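# Flip the gripper housing and return it to its tray

## Task

Flip the loose gripper housing so it is upside down and set it back into its tray. Its two halves must stay joined, and no part of it may stick out beyond the tray's open side by more than about a fingernail's width. The tray is free to move, so it must end up resting on all four feet on the raised bench surface, with no foot hanging more than half off any edge. Finally, release the housing and move the grippers away from it.

## Robot and tools

ROBOT. There are two arms, left_arm and right_arm, mounted on opposite sides of the table. In the scene frame the origin is the table centre, the table surface is at z = +0.020 m and +z is up. left_arm's base sits at (-0.039, +0.461, +0.039) m and right_arm's at (-0.026, -0.461, +0.039) m. Both bases are level and turned about 90 degrees about z, in opposite senses: left quat_wxyz (+0.705, 0, 0, -0.709), right (+0.710, 0, 0, +0.704). The arm names do not match the sides of the images. Each arm has six joints plus a parallel gripper. Its fingers point along the gripper's +x axis and close along its y axis. end_effector_position is the point between the fingers, 3 to 4 cm behind the tips. Only the outermost 1.5 cm of each inner finger face is flat.

FRAMES. Every hand position, orientation, velocity and command for an arm is expressed in that arm's own base frame. Fixed cameras and the table use the scene frame. Wrist camera poses are given in their arm's base frame. Reported hand poses may be off by a few centimetres, more when the arm is stretched.

ROW FORMAT. Both motion tools use rows of 16 numbers, always covering both arms: left_arm x, y, z, qw, qx, qy, qz, opening, then right_arm x, y, z, qw, qx, qy, qz, opening. x, y, z is an absolute hand position in metres and the quaternion is an absolute hand orientation with w first, both in that arm's base frame. These are poses, not offsets. opening runs from -1 to +1. +1 is fully open (0.080 m). Empty fingers touch at about -0.78, and values below that down to -1 give no further closing. Closing fully from open takes at least about 0.6 s.

execute_actions(actions, cameras). actions is a list of actions. Each action is a table of up to 15 rows, and each row lasts one control step of 1/30 s. If there are fewer than 15 rows, the last row is held until the action's 0.5 s is up. An empty list just reports state and images. A target more than 0.6 m from its gripper's current position along any gripper axis gets the action refused for both arms. A malformed action, or a first action that fails this check against the last reported state, rejects the whole call. cameras lists image names: null, omitted or ["all"] means all, [] means none, and an unknown name voids the call.

move(target, speed, blend, opening_speed, blocking, cameras). This tool drives each gripper in a straight line from its current Hand target to the row's pose. target is either one 16-number row or a list of up to 15 rows, and the 0.6 m check does not apply. speed is in m/s, 0.002 to 2.4, default 0.25. Turning is capped at twice that value in rad/s. You can give one speed, or one per target. blend, in metres, rounds the corners of a list. 0 stops at each point and carries on at once. opening_speed is at least 0.2 per second on the -1..+1 scale. A move is capped at 10 s. Opening changes in later rows wait until everything has come to rest. With blocking=false the call returns after about 0.5 s while the move goes on, and a new move takes over from it. The paths do not avoid obstacles or the other arm. The hand lags its path and overshoots more at high speed, and faster contact means harder impacts. The result adds a move: line. done means within 8 mm and 2 degrees. off_target, moving, held, blocked and fault are the other outcomes. A blocked arm came to rest far from its command, and both arms then stay put. limits=paced means the pose was clipped, and limits=held means steps were withheld.

wait(seconds 0 to 10, cameras) lets time pass with the last commands held. A running move carries on. stop(cameras) brakes the running move. zoom_image(camera, region) enlarges [x0, y0, x1, y1] pixels, at most 504 x 504, from a camera's newest image. Cameras are cam_head_left, cam_head_right, cam_left_wrist and cam_right_wrist, each 672x504. read_manual(section "licences") gives URDF licence texts. finished_scene(scene) ends the current scene, giving its number, and cannot be undone.

RESULT LINES. Each result gives each hand's end_effector_position, end_effector_quat_wxyz and velocities. Hand target is where the controller actually sends the arm next, which can fall short of your command, so command the remainder in the next call. Tool commands are the current gripper commands. grip_measured is the finger opening on the command scale, and the last Joint positions entry is the opening in metres. grip_effort_n is the gripper motor effort, where negative means closing. It keeps a leftover value at rest and is not the pad force. Joint torques and External joint torques follow joint order; a push toward larger joint angles lowers the external reading. "within noise" means the arm is still. MOTOR HOT, OVER-TEMPERATURE FAULT and TORQUE FAULT lines signal overheating or overload.

PRACTICE. To keep an arm still, keep sending its last reported pose and its wanted opening in every row. Re-send the same quaternion to hold orientation. Each step, the orientation command is clipped to within 32 degrees of the measured one. Check pose and tilt after each move, since friction and gravity leave the hand low or tilted, and small moves can go astray. Keep paths clear of an arm's own base, because passing near it can flip the shoulder posture. To grip, command about 0.08 below the grip_measured reading at first contact. Torque limits (N m) are waist 17.2, shoulder 21.3, elbow 21.3, wrist pitch 3.33, wrist yaw 3.47 and wrist roll 3.22. Exceeding one stops that arm for 10 s, and a carried load counts toward it. Holding loads, stretching out or pushing against obstacles heats the motors. Avoid gripper-to-gripper contact and grasping the other arm's fingers, because hard contact between arms can fail the scene. Avoid drops, releasing moving parts, slams and hard pushes. Anything left off the table fails the task. Loose objects may occasionally get nudged, and a camera cable touching something counts as the hand touching it.

Each tool is called after ">>>" in YAML: its name, and indented under it one key for each argument.

## Session

>>> execute_actions:
  actions: []

Scene clock: 0.00 s.
left_arm: end_effector_position=(+0.3182, +0.1625, +0.3280) grip_measured=+0.990 grip_effort_n=n/a end_effector_quat_wxyz=(+0.955, -0.151, -0.050, +0.250) | right_arm: end_effector_position=(+0.3039, -0.0208, +0.3228) grip_measured=+1.000 grip_effort_n=n/a end_effector_quat_wxyz=(+0.949, -0.022, +0.303, +0.085)
Joint positions: left_arm=[0.441 1.044 0.772 0.291 -0.073 -0.318 0.08] | right_arm=[-0.231 1.131 1.338 -0.868 -0.334 -0.237 0.08]
Joint velocities: within noise
Joint torques (N m): no reading
External joint torques (N m): no reading
Heat: left arm: hottest wrist pitch 42 °C (+0.0 °C/min); right arm: hottest wrist roll 40 °C (+0.0 °C/min).
Hand target: left_arm +0.3174, +0.1621, +0.3327; +0.955, -0.150, -0.056, +0.249 | right_arm +0.3038, -0.0206, +0.3245; +0.950, -0.023, +0.301, +0.085
Tool commands: left_gripper/opening=+0.989531 right_gripper/opening=+1.0

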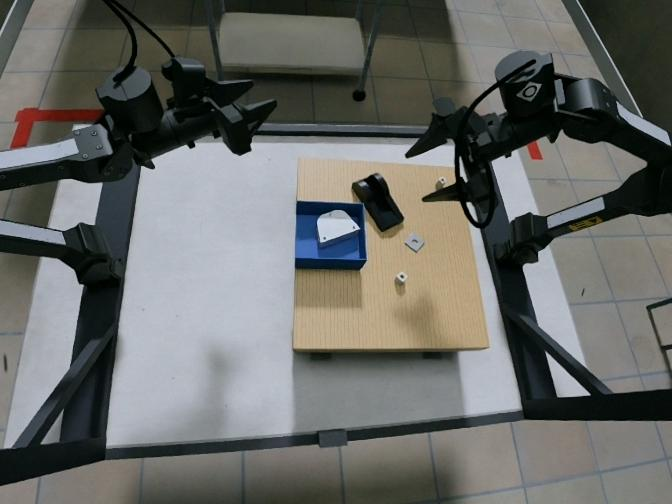

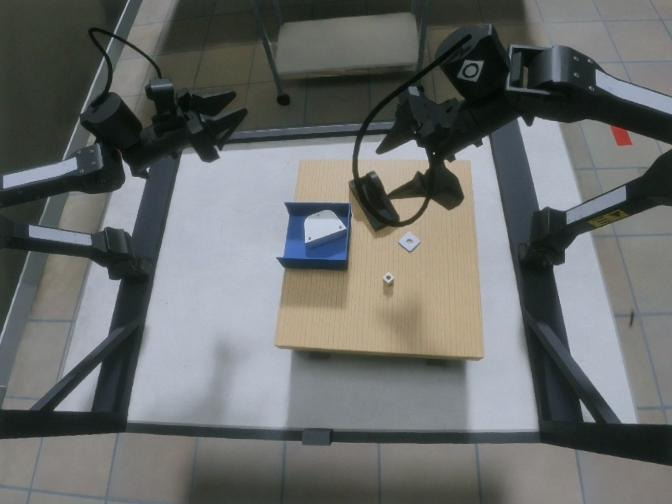

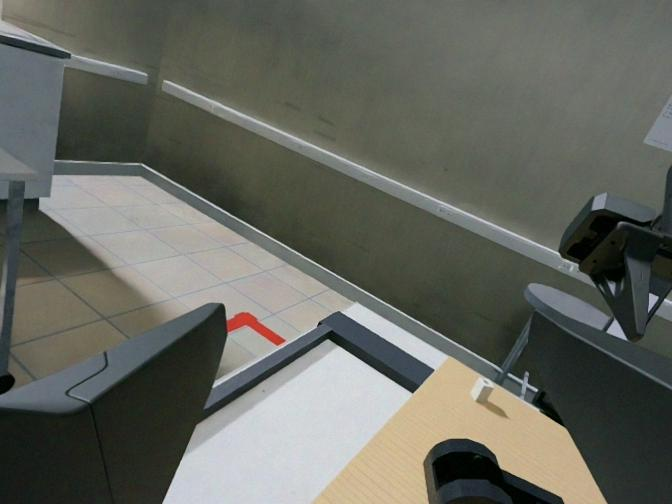

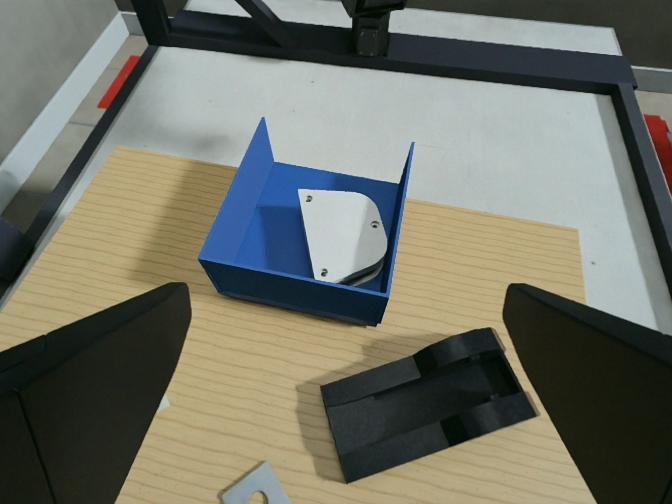

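>>> zoom_image:
  camera: "cam_right_wrist"
  region: [190, 110, 430, 330]

>>> zoom_image:
  camera: "cam_head_left"
  region: [280, 150, 480, 300]

>>> zoom_image:
  camera: "cam_head_right"
  region: [260, 190, 380, 280]

Scaled by 2.100 from the camera's 672x504 image, which has a finer 960x720 frame.

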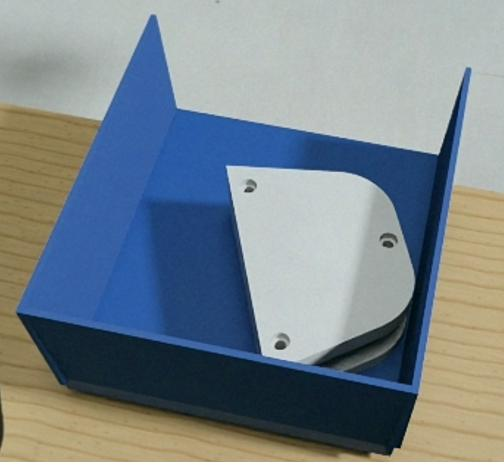

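Scaled by 2.520 from the camera's 672x504 image, which has a finer 960x720 frame.

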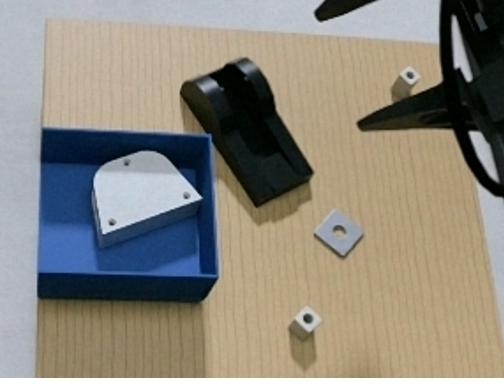

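Scaled by 4.200 from the camera's 672x504 image, which has a finer 960x720 frame.

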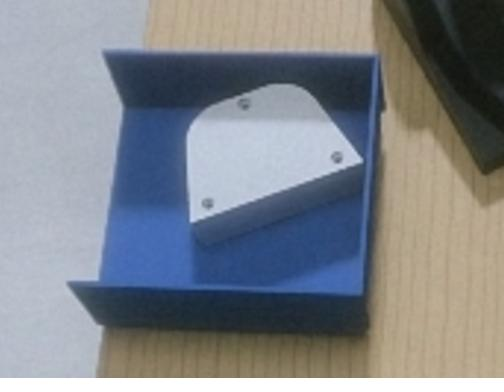

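>>> move:
  target: [0.36,0.01,0.33,0.866,0,0.5,0,1, 0.24,-0.01,0.33,0.906,0,0.423,0,1]

Scene clock: 56.93 s.
left_arm: end_effector_position=(+0.3589, +0.0098, +0.3280) grip_measured=+0.990 grip_effort_n=-4.4 end_effector_quat_wxyz=(+0.863, +0.002, +0.505, +0.004) | right_arm: end_effector_position=(+0.2408, -0.0097, +0.3266) grip_measured=+1.000 grip_effort_n=-0.2 end_effector_quat_wxyz=(+0.904, -0.002, +0.428, +0.002)
Joint positions: left_arm=[0.03 1.69 2.099 -1.469 0.006 0.026 0.08] | right_arm=[-0.07 1.115 1.536 -1.307 -0.047 -0.059 0.08]
Joint velocities: within noise
Joint torques (N m): left_arm=[-0.21 -5.44 7.39 0.77 0.16 0.12] | right_arm=[0.29 -2.56 6.5 0.56 0.16 0.16]
External joint torques (N m): left_arm=[-0.14 0.48 2.35 -0.29 0.14 0.12] | right_arm=[0.26 -0.36 1.01 -0.77 0.19 0.16]
Heat: left arm: hottest wrist pitch 51 °C (+9.5 °C/min); right arm: hottest elbow 40 °C (+5.3 °C/min). Fold the left arm in close to its base, or ease its load, before you think long.
Hand target: left_arm +0.3598, +0.0087, +0.3312; +0.865, +0.003, +0.502, +0.001 | right_arm +0.2397, -0.0095, +0.3310; +0.906, -0.002, +0.423, +0.000
Off the commanded pose: left_arm 0.002 m, 1 deg | right_arm 0.003 m, 1 deg.
MOTOR HOT: joint 4 (wrist pitch) of the left arm reports 51 °C; the controller stops that arm at 95 °C. To cool a motor, set the load down, stop pushing, or move to a pose that needs little force.
move: done
camera_calibration:
cam_left_wrist: T_world_to_cam=[[0.0496854, -0.998743, -0.00664096, 0.00178412], [-0.984771, -0.047879, -0.167132, 0.441743], [0.166604, 0.0148439, -0.985912, 0.343453], [0, 0, 0, 1]] pos_world=[0.377707, 0.0178339, 0.412456]
cam_right_wrist: T_world_to_cam=[[0.000821375, -0.999204, 0.0398798, -0.0186516], [-0.95481, -0.0126365, -0.296947, 0.352608], [0.297214, -0.0378337, -0.954061, 0.313768], [0, 0, 0, 1]] pos_world=[0.243432, -0.00230997, 0.404804]

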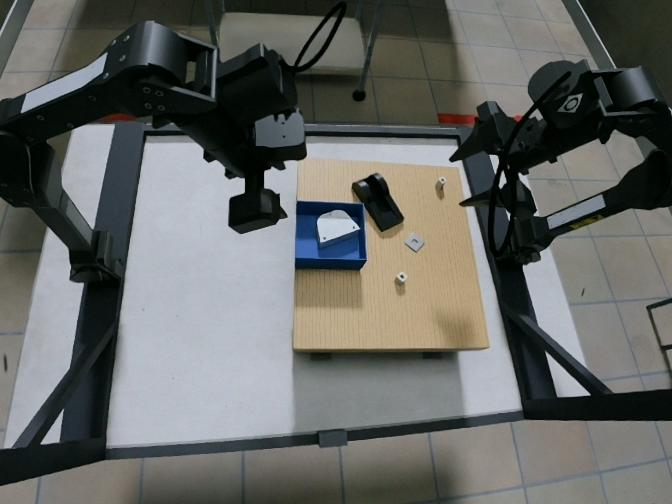

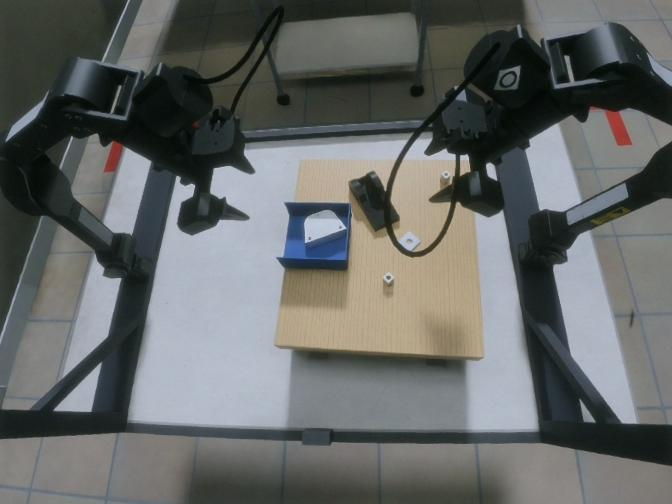

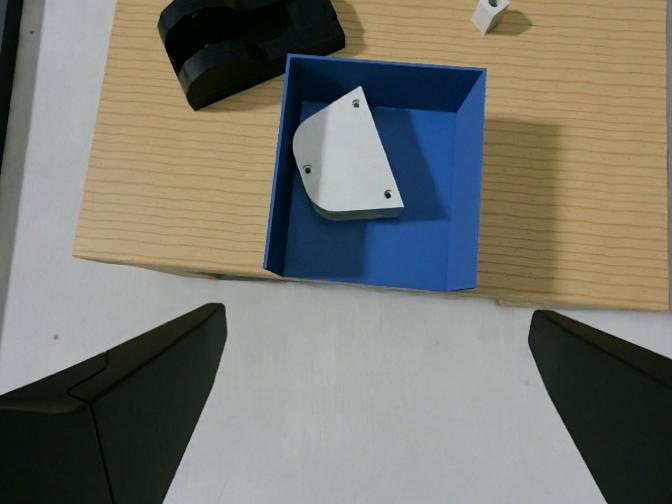

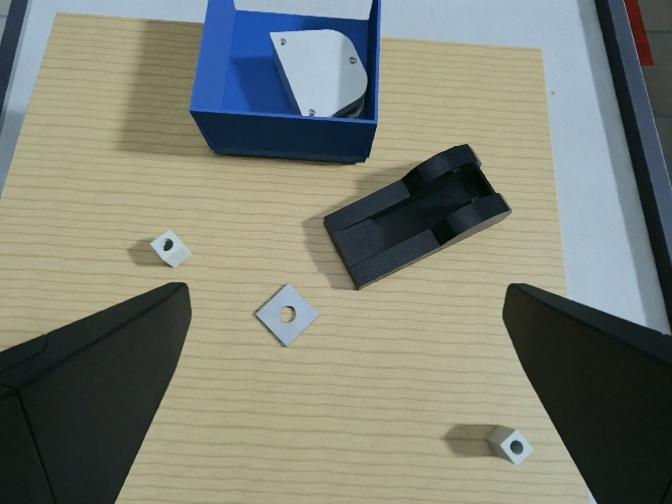

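>>> zoom_image:
  camera: "cam_left_wrist"
  region: [250, 40, 500, 300]

>>> move:
  target: [0.26,0.01,0.23,0.866,0,0.5,0,1, 0.24,-0.01,0.33,0.906,0,0.423,0,1]

Scaled by 1.938 from the camera's 672x504 image, which has a finer 960x720 frame.

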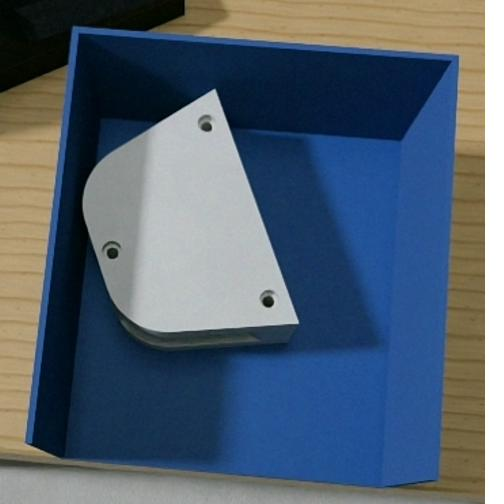

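Scene clock: 131.30 s.
left_arm: end_effector_position=(+0.2597, +0.0097, +0.2300) grip_measured=+0.990 grip_effort_n=-4.4 end_effector_quat_wxyz=(+0.864, +0.000, +0.504, +0.002) | right_arm: end_effector_position=(+0.2408, -0.0097, +0.3271) grip_measured=+1.000 grip_effort_n=-0.2 end_effector_quat_wxyz=(+0.904, -0.001, +0.427, +0.002)
Joint positions: left_arm=[0.05 1.15 1.214 -1.122 0.022 0.041 0.08] | right_arm=[-0.07 1.115 1.538 -1.307 -0.047 -0.057 0.08]
Joint velocities: within noise
Joint torques (N m): left_arm=[0.2 -3.89 5.42 1.69 0.2 0.13] | right_arm=[-0.05 -2.75 5.89 0.86 0.03 0.16]
External joint torques (N m): left_arm=[0.24 -0.95 -0.43 0.63 0.18 0.13] | right_arm=[-0.09 -0.66 0.45 -0.48 0.07 0.16]
Heat: left arm: hottest wrist pitch 45 °C (-3.0 °C/min); right arm: hottest elbow 47 °C (+4.0 °C/min).
Hand target: left_arm +0.2590, +0.0096, +0.2302; +0.866, +0.000, +0.500, +0.000 | right_arm +0.2400, -0.0100, +0.3304; +0.906, +0.000, +0.422, +0.000
Off the commanded pose: left_arm 0.000 m, 1 deg | right_arm 0.003 m, 1 deg.
MOTOR HOT: cleared for the motors of the left arm.
move: done
camera_calibration:
cam_left_wrist: T_world_to_cam=[[0.0487978, -0.998808, -0.000822999, 0.00488812], [-0.984494, -0.0479594, -0.168737, 0.328024], [0.168496, 0.00904424, -0.985661, 0.262874], [0, 0, 0, 1]] pos_world=[0.278405, 0.0182366, 0.314458]
cam_right_wrist: T_world_to_cam=[[-0.000330242, -0.999238, 0.0390179, -0.018147], [-0.954351, -0.0113392, -0.298472, 0.353294], [0.298687, -0.0373353, -0.95362, 0.313803], [0, 0, 0, 1]] pos_world=[0.243432, -0.00241122, 0.405405]

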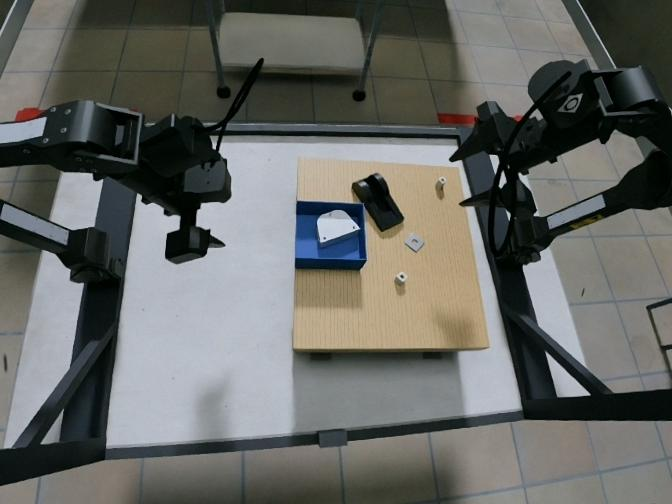

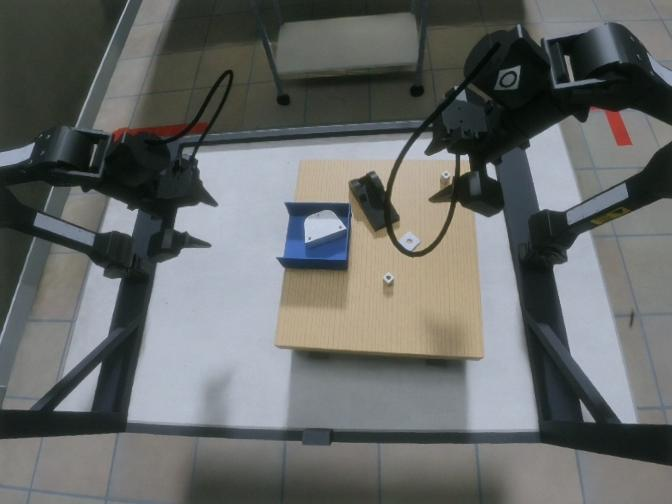

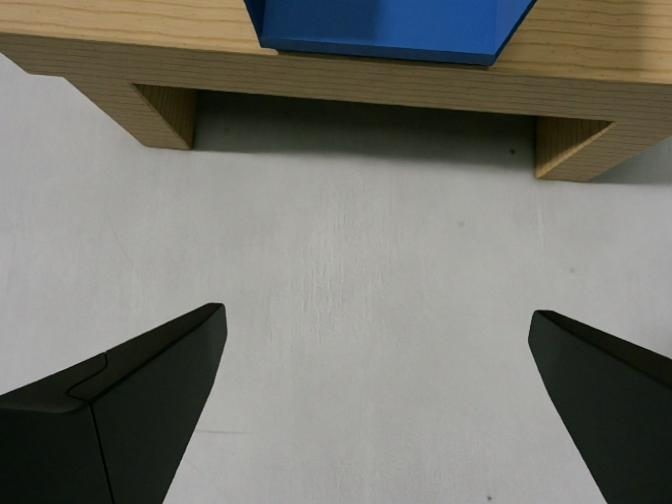

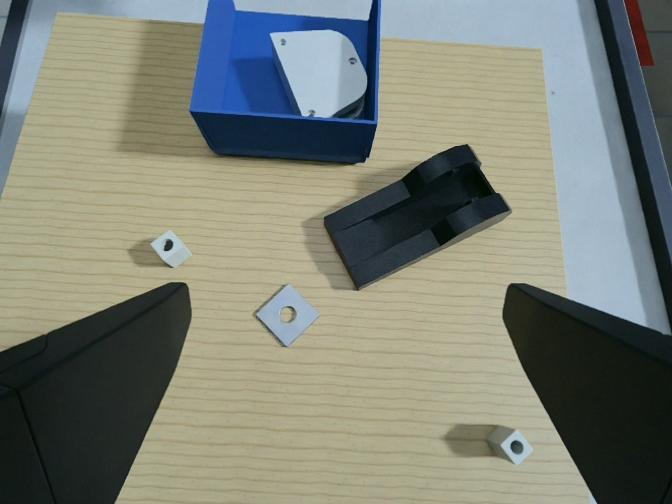

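>>> move:
  target:
    - [0.36,0.042,0.26,0.793,0,0.609,0,-0.9, 0.24,-0.01,0.33,0.906,0,0.423,0,1]
    - [0.412,0.042,0.24,0.793,0,0.609,0,-0.9, 0.24,-0.01,0.33,0.906,0,0.423,0,1]
  cameras: ["cam_left_wrist"]

Scene clock: 163.87 s.
left_arm: end_effector_position=(+0.4104, +0.0440, +0.2366) grip_measured=-0.790 grip_effort_n=-83.5 end_effector_quat_wxyz=(+0.790, +0.000, +0.613, +0.002) | right_arm: end_effector_position=(+0.2408, -0.0097, +0.3271) grip_measured=+1.000 grip_effort_n=0.2 end_effector_quat_wxyz=(+0.904, -0.001, +0.427, +0.002)
Joint positions: left_arm=[0.116 1.995 2.179 -1.504 0.025 0.11 0] | right_arm=[-0.07 1.115 1.538 -1.307 -0.047 -0.057 0.08]
Joint velocities: within noise
Joint torques (N m): left_arm=[-0.22 -8.39 7.55 0.38 -0.1 -0.03] | right_arm=[-0.04 -2.75 5.77 0.86 0.03 0.14]
External joint torques (N m): left_arm=[-0.14 -0.12 2.26 -0.33 -0.13 -0.03] | right_arm=[-0.09 -0.58 0.29 -0.47 0.07 0.14]
Heat: left arm: hottest wrist pitch 48 °C (+3.0 °C/min); right arm: hottest elbow 46 °C (+0.0 °C/min).
Hand target: left_arm +0.4118, +0.0440, +0.2399; +0.793, +0.002, +0.609, +0.004 | right_arm +0.2400, -0.0100, +0.3300; +0.906, +0.000, +0.423, +0.000
Off the commanded pose: left_arm 0.004 m, 1 deg | right_arm 0.003 m, 1 deg.
move: done
camera_calibration:
cam_left_wrist: T_world_to_cam=[[0.0469848, -0.998787, -0.014723, 0.0358283], [-0.994644, -0.0481383, 0.0914713, 0.421777], [-0.0920691, 0.0103463, -0.995699, 0.352996], [0, 0, 0, 1]] pos_world=[0.450335, 0.0524363, 0.313424]
Images, in order (width x height): cam_left_wrist 672x504.

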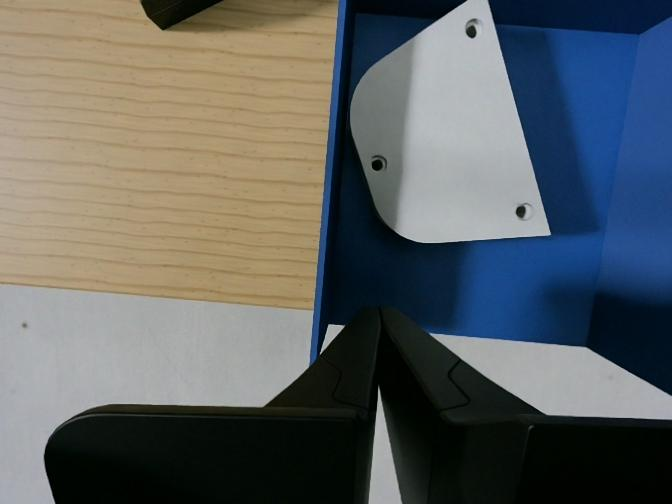

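>>> move:
  target:
    - [0.418,0.042,0.21,0.793,0,0.609,0,-0.9, 0.24,-0.01,0.33,0.906,0,0.423,0,1]
    - [0.422,0.041,0.191,0.793,0,0.609,0,-0.9, 0.24,-0.01,0.33,0.906,0,0.423,0,1]
  speed: 0.1
  cameras: ["cam_left_wrist","cam_right_wrist"]

Scene clock: 173.70 s.
left_arm: end_effector_position=(+0.4230, +0.0422, +0.1858) grip_measured=-0.790 grip_effort_n=-83.5 end_effector_quat_wxyz=(+0.788, +0.001, +0.616, +0.000) | right_arm: end_effector_position=(+0.2408, -0.0097, +0.3271) grip_measured=+1.000 grip_effort_n=-0.7 end_effector_quat_wxyz=(+0.904, -0.001, +0.427, +0.002)
Joint positions: left_arm=[0.108 1.983 1.95 -1.295 0.025 0.106 0] | right_arm=[-0.07 1.115 1.538 -1.307 -0.047 -0.057 0.08]
Joint velocities: within noise
Joint torques (N m): left_arm=[-0.34 -10.86 5.19 1.12 0.14 -0.03] | right_arm=[-0.04 -2.75 5.77 0.85 0.03 0.14]
External joint torques (N m): left_arm=[-0.23 -2.41 -0.39 0.43 0.12 -0.03] | right_arm=[-0.08 -0.63 0.33 -0.47 0.07 0.14]
Heat: left arm: hottest wrist pitch 47 °C (+2.0 °C/min); right arm: hottest elbow 46 °C (+0.0 °C/min).
Hand target: left_arm +0.4215, +0.0406, +0.1910; +0.793, +0.001, +0.609, -0.001 | right_arm +0.2400, -0.0100, +0.3300; +0.906, +0.000, +0.423, +0.000
Off the commanded pose: left_arm 0.005 m, 1 deg | right_arm 0.003 m, 1 deg.
move: done
camera_calibration:
cam_left_wrist: T_world_to_cam=[[0.043688, -0.998961, -0.0130107, 0.0337406], [-0.994065, -0.0447653, 0.0991539, 0.437053], [-0.0996333, 0.00860161, -0.994987, 0.306648], [0, 0, 0, 1]] pos_world=[0.463537, 0.0506327, 0.262214]
cam_right_wrist: T_world_to_cam=[[-0.000330242, -0.999238, 0.0390179, -0.018147], [-0.954351, -0.0113392, -0.298472, 0.353294], [0.298687, -0.0373353, -0.95362, 0.313803], [0, 0, 0, 1]] pos_world=[0.243432, -0.00241122, 0.405405]
Images, in order (width x height): cam_left_wrist 672x504, cam_right_wrist 672x504.

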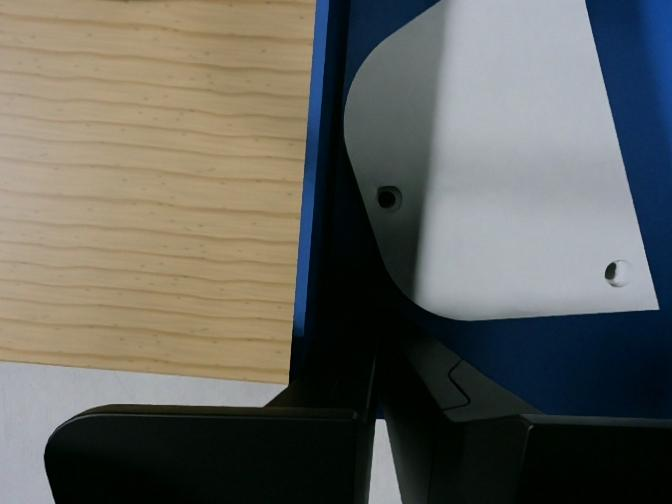

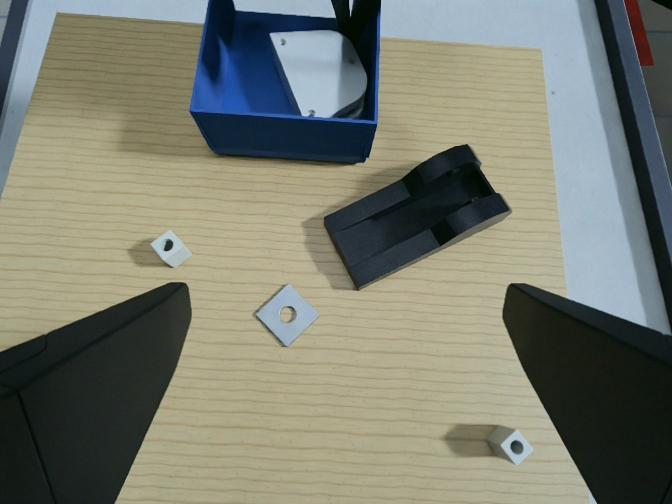

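>>> move:
  target:
    - [0.438,0.041,0.191,0.793,0,0.609,0,-0.9, 0.24,-0.01,0.33,0.906,0,0.423,0,1]
    - [0.440,0.020,0.191,0.793,0,0.609,0,-0.9, 0.24,-0.01,0.33,0.906,0,0.423,0,1]
  speed: 0.06
  cameras: ["cam_left_wrist","cam_right_wrist"]

Scene clock: 182.97 s.
left_arm: end_effector_position=(+0.4376, +0.0188, +0.1882) grip_measured=-0.790 grip_effort_n=-83.5 end_effector_quat_wxyz=(+0.791, -0.004, +0.612, -0.004) | right_arm: end_effector_position=(+0.2408, -0.0097, +0.3271) grip_measured=+1.000 grip_effort_n=-0.7 end_effector_quat_wxyz=(+0.904, -0.001, +0.427, +0.002)
Joint positions: left_arm=[0.051 2.036 2.036 -1.318 0.025 0.049 0] | right_arm=[-0.07 1.115 1.538 -1.307 -0.047 -0.057 0.08]
Joint velocities: within noise
Joint torques (N m): left_arm=[-0.18 -8.36 8 0.38 -0.14 -0.03] | right_arm=[-0.06 -2.74 5.76 0.85 0.03 0.15]
External joint torques (N m): left_arm=[-0.05 0.44 2.43 -0.32 -0.17 -0.04] | right_arm=[-0.08 -0.66 0.34 -0.48 0.06 0.14]
Heat: left arm: hottest shoulder 48 °C (+8.0 °C/min); right arm: hottest elbow 46 °C (+0.0 °C/min).
Hand target: left_arm +0.4401, +0.0192, +0.1907; +0.793, -0.003, +0.609, -0.002 | right_arm +0.2400, -0.0100, +0.3300; +0.906, +0.000, +0.423, +0.000
Off the commanded pose: left_arm 0.004 m, 1 deg | right_arm 0.003 m, 1 deg.
move: done
camera_calibration:
cam_left_wrist: T_world_to_cam=[[0.0419667, -0.999119, 0.000632204, 0.00800172], [-0.994989, -0.0417358, 0.0908537, 0.452259], [-0.0907472, -0.00444187, -0.995864, 0.307192], [0, 0, 0, 1]] pos_world=[0.477534, 0.0282346, 0.264827]
cam_right_wrist: T_world_to_cam=[[-0.000330242, -0.999238, 0.0390179, -0.018147], [-0.954351, -0.0113392, -0.298472, 0.353294], [0.298687, -0.0373353, -0.95362, 0.313803], [0, 0, 0, 1]] pos_world=[0.243432, -0.00241122, 0.405405]
Images, in order (width x height): cam_left_wrist 672x504, cam_right_wrist 672x504.

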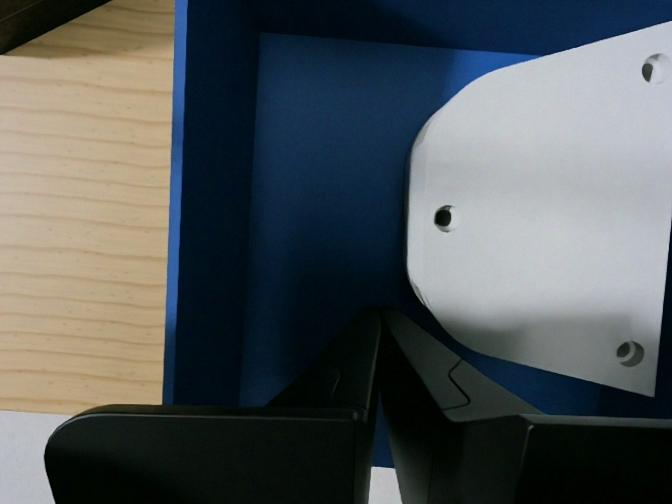

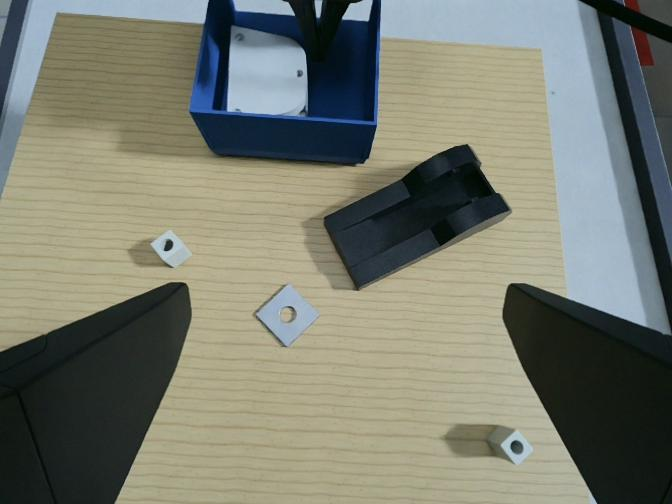

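>>> move:
  target:
    - [0.435,0.022,0.25,0.793,0,0.609,0,-0.9, 0.24,-0.01,0.33,0.906,0,0.423,0,1]
    - [0.519,-0.007,0.25,0.7071,0,0.7071,0,-0.9, 0.24,-0.01,0.33,0.906,0,0.423,0,1]
  speed: 0.15
  cameras: ["cam_left_wrist","cam_right_wrist"]

Scene clock: 224.43 s.
left_arm: end_effector_position=(+0.5159, -0.0066, +0.2435) grip_measured=-0.790 grip_effort_n=-83.5 end_effector_quat_wxyz=(+0.880, -0.003, +0.474, -0.005) | right_arm: end_effector_position=(+0.2408, -0.0097, +0.3271) grip_measured=+1.000 grip_effort_n=-0.2 end_effector_quat_wxyz=(+0.904, -0.001, +0.427, +0.002)
Joint positions: left_arm=[-0.011 2.153 2.328 -1.163 0.005 -0.009 0] | right_arm=[-0.07 1.115 1.538 -1.307 -0.047 -0.057 0.08]
Joint velocities: within noise
Joint torques (N m): left_arm=[-0.23 -9.51 7.98 1.8 -0.14 -0.04] | right_arm=[-0.05 -2.74 5.76 0.85 0.04 0.14]
External joint torques (N m): left_arm=[-0.15 0.16 2.26 0.65 -0.15 -0.04] | right_arm=[-0.08 -0.65 0.32 -0.48 0.07 0.14]
Heat: left arm: hottest shoulder 47 °C (+7.1 °C/min); right arm: hottest elbow 46 °C (+0.0 °C/min).
Hand target: left_arm +0.5194, -0.0064, +0.2476; +0.885, -0.002, +0.466, -0.003 | right_arm +0.2400, -0.0100, +0.3300; +0.906, +0.000, +0.423, +0.000
Off the commanded pose: left_arm 0.007 m, 33 deg; orientation clipped | right_arm 0.003 m, 1 deg.
joint sent to its limit (left arm) — joint 3 (elbow), upper limit, where the elbow is as straight as it goes. The joint targets are off in orientation, not in position.
move: off_target (left_arm); limits=paced
camera_calibration:
cam_left_wrist: T_world_to_cam=[[0.0390789, -0.999153, 0.0129229, -0.022291], [-0.971047, -0.0410235, -0.235341, 0.591163], [0.235672, -0.00335188, -0.971827, 0.195022], [0, 0, 0, 1]] pos_world=[0.528957, 0.00263314, 0.32894]
cam_right_wrist: T_world_to_cam=[[-0.000330242, -0.999238, 0.0390179, -0.018147], [-0.954351, -0.0113392, -0.298472, 0.353294], [0.298687, -0.0373353, -0.95362, 0.313803], [0, 0, 0, 1]] pos_world=[0.243432, -0.00241122, 0.405405]
Images, in order (width x height): cam_left_wrist 672x504, cam_right_wrist 672x504.

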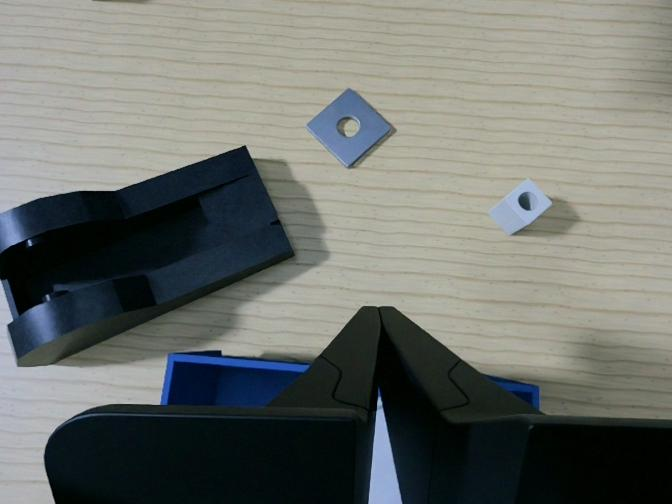

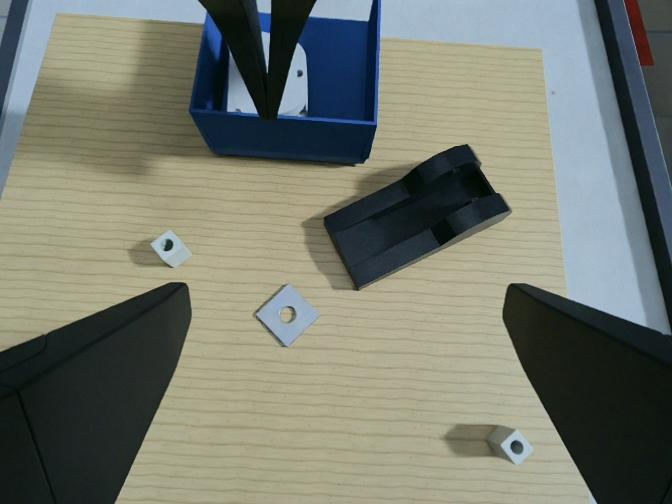

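>>> move:
  target:
    - [0.44,0.0,0.29,0.866,0,0.5,0,-0.9, 0.24,-0.01,0.33,0.906,0,0.423,0,-0.9]
    - [0.25,0.01,0.26,0.906,0,0.423,0,-0.9, 0.33,0.03,0.29,0.793,0,0.609,0,-0.9]
    - [0.22,0.01,0.22,0.906,0,0.423,0,-0.9, 0.385,0.030,0.25,0.7071,0,0.7071,0,-0.9]
  blend: 0.03
  cameras: ["cam_left_wrist","cam_right_wrist"]

Scene clock: 243.77 s.
left_arm: end_effector_position=(+0.2197, +0.0099, +0.2227) grip_measured=-0.790 grip_effort_n=-83.5 end_effector_quat_wxyz=(+0.905, +0.001, +0.426, +0.005) | right_arm: end_effector_position=(+0.3827, +0.0297, +0.2490) grip_measured=-0.767 grip_effort_n=-83.5 end_effector_quat_wxyz=(+0.779, +0.002, +0.627, +0.004)
Joint positions: left_arm=[0.068 0.847 0.97 -1.004 0.034 0.05 0] | right_arm=[0.081 1.921 2.135 -1.569 0.008 0.076 0]
Joint velocities: within noise
Joint torques (N m): left_arm=[0.2 -1.67 5.54 1.99 0.2 0.14] | right_arm=[-0.26 -7.77 6.35 -0.02 -0.27 -0.09]
External joint torques (N m): left_arm=[0.21 -0.45 -0.45 0.71 0.18 0.13] | right_arm=[-0.31 0.28 0.88 -0.73 -0.27 -0.09]
Heat: left arm: hottest shoulder 52 °C (+5.0 °C/min); right arm: hottest elbow 46 °C (+0.0 °C/min). Fold the left arm in close to its base, or ease its load, before you think long.
Hand target: left_arm +0.2198, +0.0097, +0.2221; +0.906, +0.001, +0.423, +0.003 | right_arm +0.3841, +0.0296, +0.2493; +0.779, +0.004, +0.627, +0.007
Off the commanded pose: left_arm 0.003 m, 1 deg | right_arm 0.003 m, 12 deg.
MOTOR HOT: joint 2 (shoulder) of the left arm reports 52 °C; the controller stops that arm at 95 °C. To cool a motor, set the load down, stop pushing, or move to a pose that needs little force.
joint sent to its limit (right arm) — joint 4 (wrist pitch), lower limit. The joint targets are off in orientation, not in position.
move: off_target (right_arm); blend cut to 0 m at target 1
camera_calibration:
cam_left_wrist: T_world_to_cam=[[0.0523793, -0.998624, 0.00266117, 0.0054944], [-0.939317, -0.0501729, -0.339363, 0.315545], [0.339029, 0.0152759, -0.940652, 0.214841], [0, 0, 0, 1]] pos_world=[0.223271, 0.0180367, 0.30916]
cam_right_wrist: T_world_to_cam=[[0.0180111, -0.999425, 0.0287155, 0.0198714], [-0.985643, -0.0129258, 0.168346, 0.361578], [-0.167878, -0.0313353, -0.98531, 0.384607], [0, 0, 0, 1]] pos_world=[0.420596, 0.0365854, 0.317516]
Images, in order (width x height): cam_left_wrist 672x504, cam_right_wrist 672x504.

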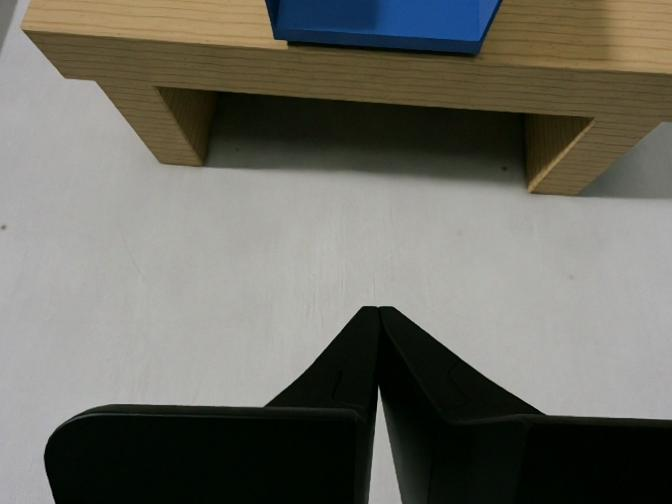

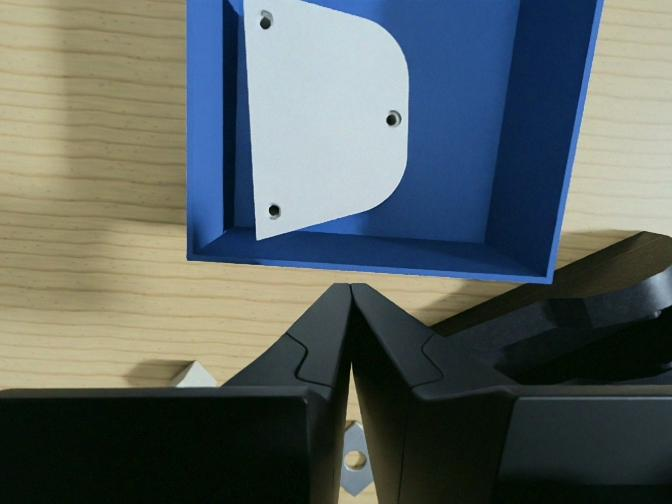

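>>> move:
  target:
    - [0.22,0.01,0.22,0.906,0,0.423,0,-0.9, 0.413,-0.010,0.245,0.766,0,0.643,0,-0.9]
    - [0.22,0.01,0.22,0.906,0,0.423,0,-0.9, 0.413,-0.010,0.19,0.766,0,0.643,0,-0.9]
    - [0.22,0.01,0.22,0.906,0,0.423,0,-0.9, 0.413,0.013,0.19,0.766,0,0.643,0,-0.9]
  speed: [0.15,0.1,0.06]
  cameras: ["cam_left_wrist","cam_right_wrist"]

Scene clock: 308.60 s.
left_arm: end_effector_position=(+0.2198, +0.0101, +0.2205) grip_measured=-0.790 grip_effort_n=-83.5 end_effector_quat_wxyz=(+0.904, +0.001, +0.426, +0.002) | right_arm: end_effector_position=(+0.4148, +0.0115, +0.1874) grip_measured=-0.767 grip_effort_n=-83.5 end_effector_quat_wxyz=(+0.764, +0.001, +0.645, +0.001)
Joint positions: left_arm=[0.078 0.846 0.961 -0.998 0.046 0.06 0] | right_arm=[0.029 2.014 2.017 -1.404 0.002 0.029 0]
Joint velocities: within noise
Joint torques (N m): left_arm=[0.17 -1.7 5.55 2 0.21 0.13] | right_arm=[0.42 -11.18 4.31 0.35 0.06 0.13]
External joint torques (N m): left_arm=[0.2 -0.43 -0.48 0.72 0.18 0.13] | right_arm=[0.35 -2.21 -1.43 -0.27 0.06 0.13]
Heat: left arm: hottest wrist pitch 58 °C (+7.0 °C/min); right arm: hottest elbow 45 °C (+0.0 °C/min). Fold the left arm in close to its base, or ease its load, before you think long.
Hand target: left_arm +0.2199, +0.0099, +0.2199; +0.906, +0.001, +0.423, +0.000 | right_arm +0.4125, +0.0129, +0.1894; +0.766, +0.000, +0.643, +0.000
Off the commanded pose: left_arm 0.001 m, 0 deg | right_arm 0.003 m, 0 deg.
MOTOR HOT: still on. Joint 4 (wrist pitch) of the left arm reports 58 °C.
move: done
camera_calibration:
cam_left_wrist: T_world_to_cam=[[0.0467821, -0.998885, 0.0062855, 0.00612999], [-0.939894, -0.0461483, -0.338333, 0.314716], [0.338246, 0.00992022, -0.941005, 0.212984], [0, 0, 0, 1]] pos_world=[0.223472, 0.0185339, 0.306859]
cam_right_wrist: T_world_to_cam=[[0.01513, -0.999325, 0.033488, 0.00326751], [-0.976906, -0.00763505, 0.213531, 0.391191], [-0.213131, -0.0359454, -0.976362, 0.34589], [0, 0, 0, 1]] pos_world=[0.455827, 0.0186852, 0.254073]
Images, in order (width x height): cam_left_wrist 672x504, cam_right_wrist 672x504.

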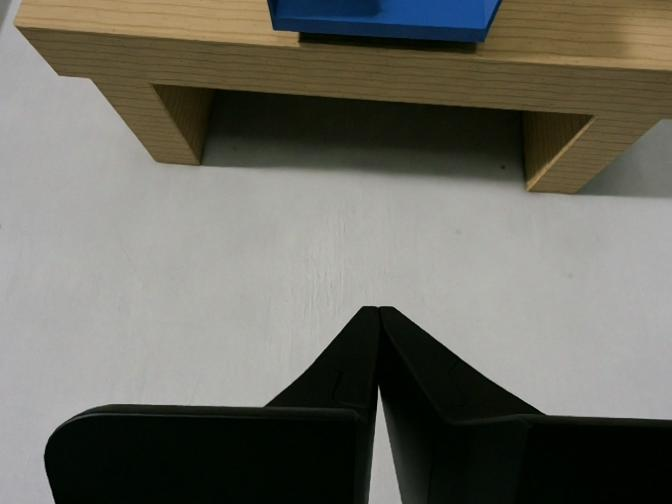

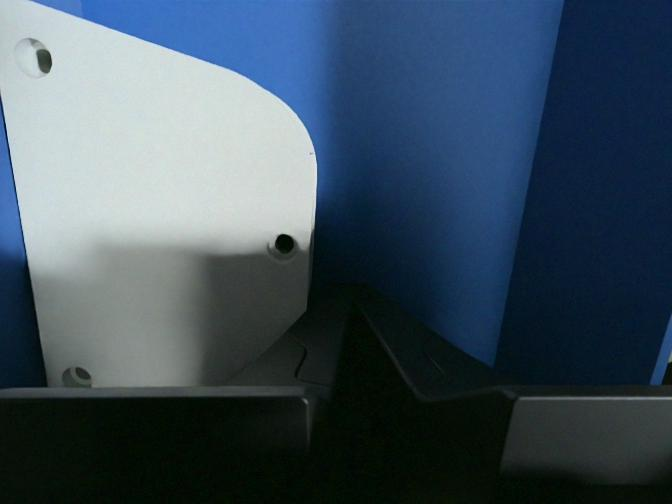

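>>> move:
  target: [0.34,0.01,0.32,0.793,0,0.609,0,-0.9, 0.413,0.027,0.19,0.766,0,0.643,0,-0.9]
  speed: 0.1
  cameras: ["cam_left_wrist","cam_right_wrist"]

Scene clock: 320.00 s.
left_arm: end_effector_position=(+0.3398, +0.0090, +0.3172) grip_measured=-0.790 grip_effort_n=-83.5 end_effector_quat_wxyz=(+0.836, -0.002, +0.549, -0.003) | right_arm: end_effector_position=(+0.4145, +0.0157, +0.1881) grip_measured=-0.767 grip_effort_n=-83.5 end_effector_quat_wxyz=(+0.765, +0.003, +0.644, -0.011)
Joint positions: left_arm=[0.036 1.693 2.099 -1.57 0.022 0.033 0] | right_arm=[0.045 2.013 2.017 -1.404 0.021 0.064 0]
Joint velocities: within noise
Joint torques (N m): left_arm=[-0.28 -5.34 7.2 0.54 -0.18 -0.03] | right_arm=[2.01 -10.34 5.37 0.09 -0.32 0.13]
External joint torques (N m): left_arm=[-0.19 0.51 2.26 -0.39 -0.2 -0.03] | right_arm=[1.89 -1.41 -0.36 -0.54 -0.33 0.13]
Heat: left arm: hottest wrist pitch 56 °C (+3.0 °C/min); right arm: hottest shoulder 47 °C (+10.0 °C/min). Heating fast: the right arm's shoulder motor: a push or a pull is the cause, and it goes on while you think. Ease it with your next call, before anything else. Fold the left arm in close to its base, or ease its load, before you think long.
Hand target: left_arm +0.3406, +0.0092, +0.3200; +0.837, +0.000, +0.547, -0.001 | right_arm +0.4130, +0.0264, +0.1901; +0.766, +0.000, +0.643, +0.000
Off the commanded pose: left_arm 0.003 m, 8 deg | right_arm 0.012 m, 1 deg.
MOTOR HOT: still on. Joint 4 (wrist pitch) of the left arm reports 56 °C.
joint sent to its limit (left arm) — joint 4 (wrist pitch), lower limit. The joint targets are off in orientation, not in position.
move: off_target (left_arm, right_arm)
camera_calibration:
cam_left_wrist: T_world_to_cam=[[0.0419088, -0.999119, 0.0024051, 0.00166099], [-0.997101, -0.0419769, -0.063469, 0.392392], [0.063514, 0.00026178, -0.997981, 0.374984], [0, 0, 0, 1]] pos_world=[0.367368, 0.0180328, 0.399128]
cam_right_wrist: T_world_to_cam=[[-0.00594633, -0.998943, 0.0455751, 0.0139483], [-0.97733, 0.0154513, 0.211156, 0.391071], [-0.211637, -0.0432863, -0.976389, 0.346149], [0, 0, 0, 1]] pos_world=[0.455547, 0.0228745, 0.254763]
Images, in order (width x height): cam_left_wrist 672x504, cam_right_wrist 672x504.

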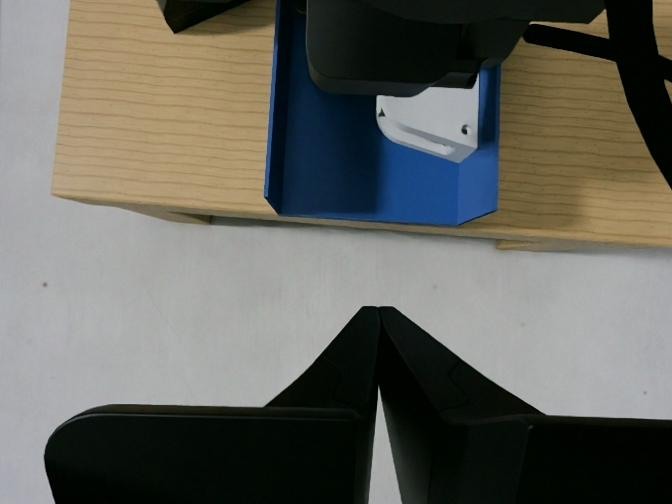

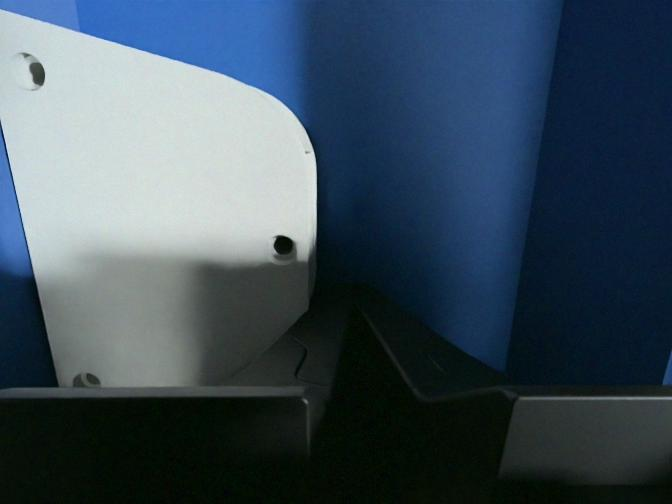

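>>> move:
  target:
    - [0.34,0.01,0.32,0.837,0,0.547,0,-0.9, 0.410,0.008,0.19,0.766,0,0.643,0,-0.9]
    - [0.34,0.01,0.32,0.837,0,0.547,0,-0.9, 0.403,0.014,0.19,0.766,0,0.643,0,-0.9]
    - [0.34,0.01,0.32,0.837,0,0.547,0,-0.9, 0.425,0.018,0.19,0.766,0,0.643,0,-0.9]
  speed: 0.06
  cameras: ["cam_left_wrist","cam_right_wrist"]

Scene clock: 338.73 s.
left_arm: end_effector_position=(+0.3398, +0.0090, +0.3172) grip_measured=-0.790 grip_effort_n=-83.5 end_effector_quat_wxyz=(+0.836, -0.002, +0.549, -0.003) | right_arm: end_effector_position=(+0.4225, +0.0146, +0.1918) grip_measured=-0.767 grip_effort_n=-83.5 end_effector_quat_wxyz=(+0.767, -0.001, +0.642, -0.003)
Joint positions: left_arm=[0.036 1.693 2.099 -1.57 0.022 0.033 0] | right_arm=[0.039 2.05 2.086 -1.43 0.013 0.041 0]
Joint velocities: within noise
Joint torques (N m): left_arm=[-0.11 -5.56 6.86 0.53 -0.18 0.01] | right_arm=[0.6 -8.31 6.65 0.04 -0.17 0.15]
External joint torques (N m): left_arm=[-0.04 0.26 1.95 -0.4 -0.2 0.01] | right_arm=[0.47 0.75 1.02 -0.58 -0.17 0.15]
Heat: left arm: hottest wrist pitch 51 °C (-5.0 °C/min); right arm: hottest shoulder 49 °C (+11.0 °C/min). Fold the left arm in close to its base, or ease its load, before you think long.
Hand target: left_arm +0.3400, +0.0099, +0.3198; +0.837, +0.000, +0.547, +0.000 | right_arm +0.4248, +0.0181, +0.1899; +0.766, +0.000, +0.643, +0.000
Off the commanded pose: left_arm 0.003 m, 1 deg | right_arm 0.005 m, 0 deg.
MOTOR HOT: still on. Joint 4 (wrist pitch) of the left arm reports 51 °C.
joint sent to its limit (left arm) — joint 4 (wrist pitch), lower limit. The joint targets still meet the commanded pose.
move: done
camera_calibration:
cam_left_wrist: T_world_to_cam=[[0.0419088, -0.999119, 0.0024051, 0.00166099], [-0.997101, -0.0419769, -0.063469, 0.392392], [0.063514, 0.00026178, -0.997981, 0.374984], [0, 0, 0, 1]] pos_world=[0.367368, 0.0180328, 0.399128]
cam_right_wrist: T_world_to_cam=[[0.0116066, -0.999056, 0.0418597, 0.0059601], [-0.978618, -0.00275188, 0.205666, 0.399967], [-0.205356, -0.0433518, -0.977727, 0.349055], [0, 0, 0, 1]] pos_world=[0.463026, 0.0221873, 0.258771]
Images, in order (width x height): cam_left_wrist 672x504, cam_right_wrist 672x504.

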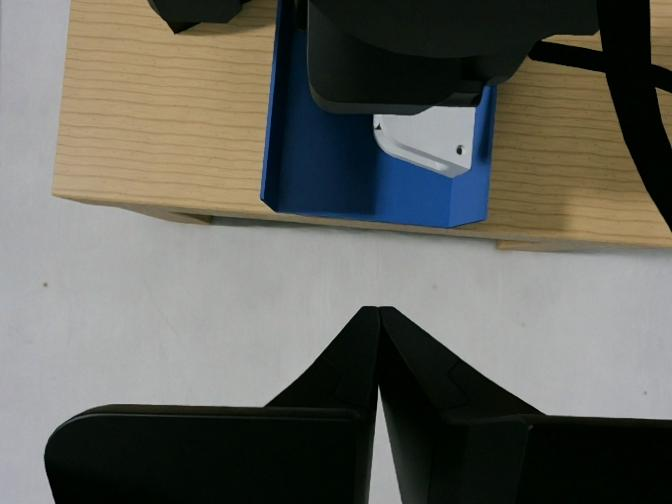

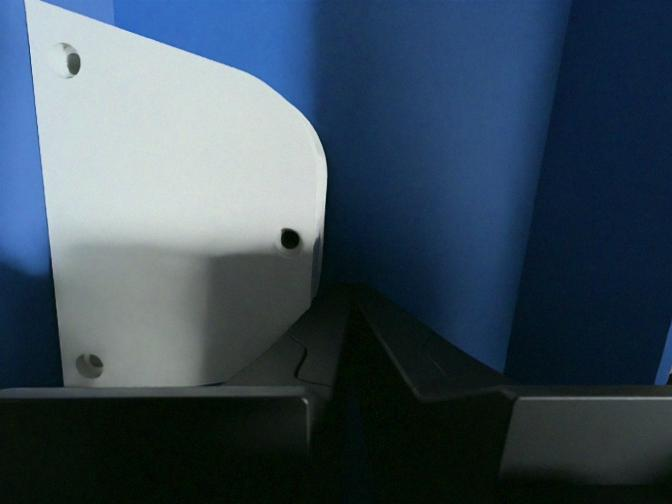

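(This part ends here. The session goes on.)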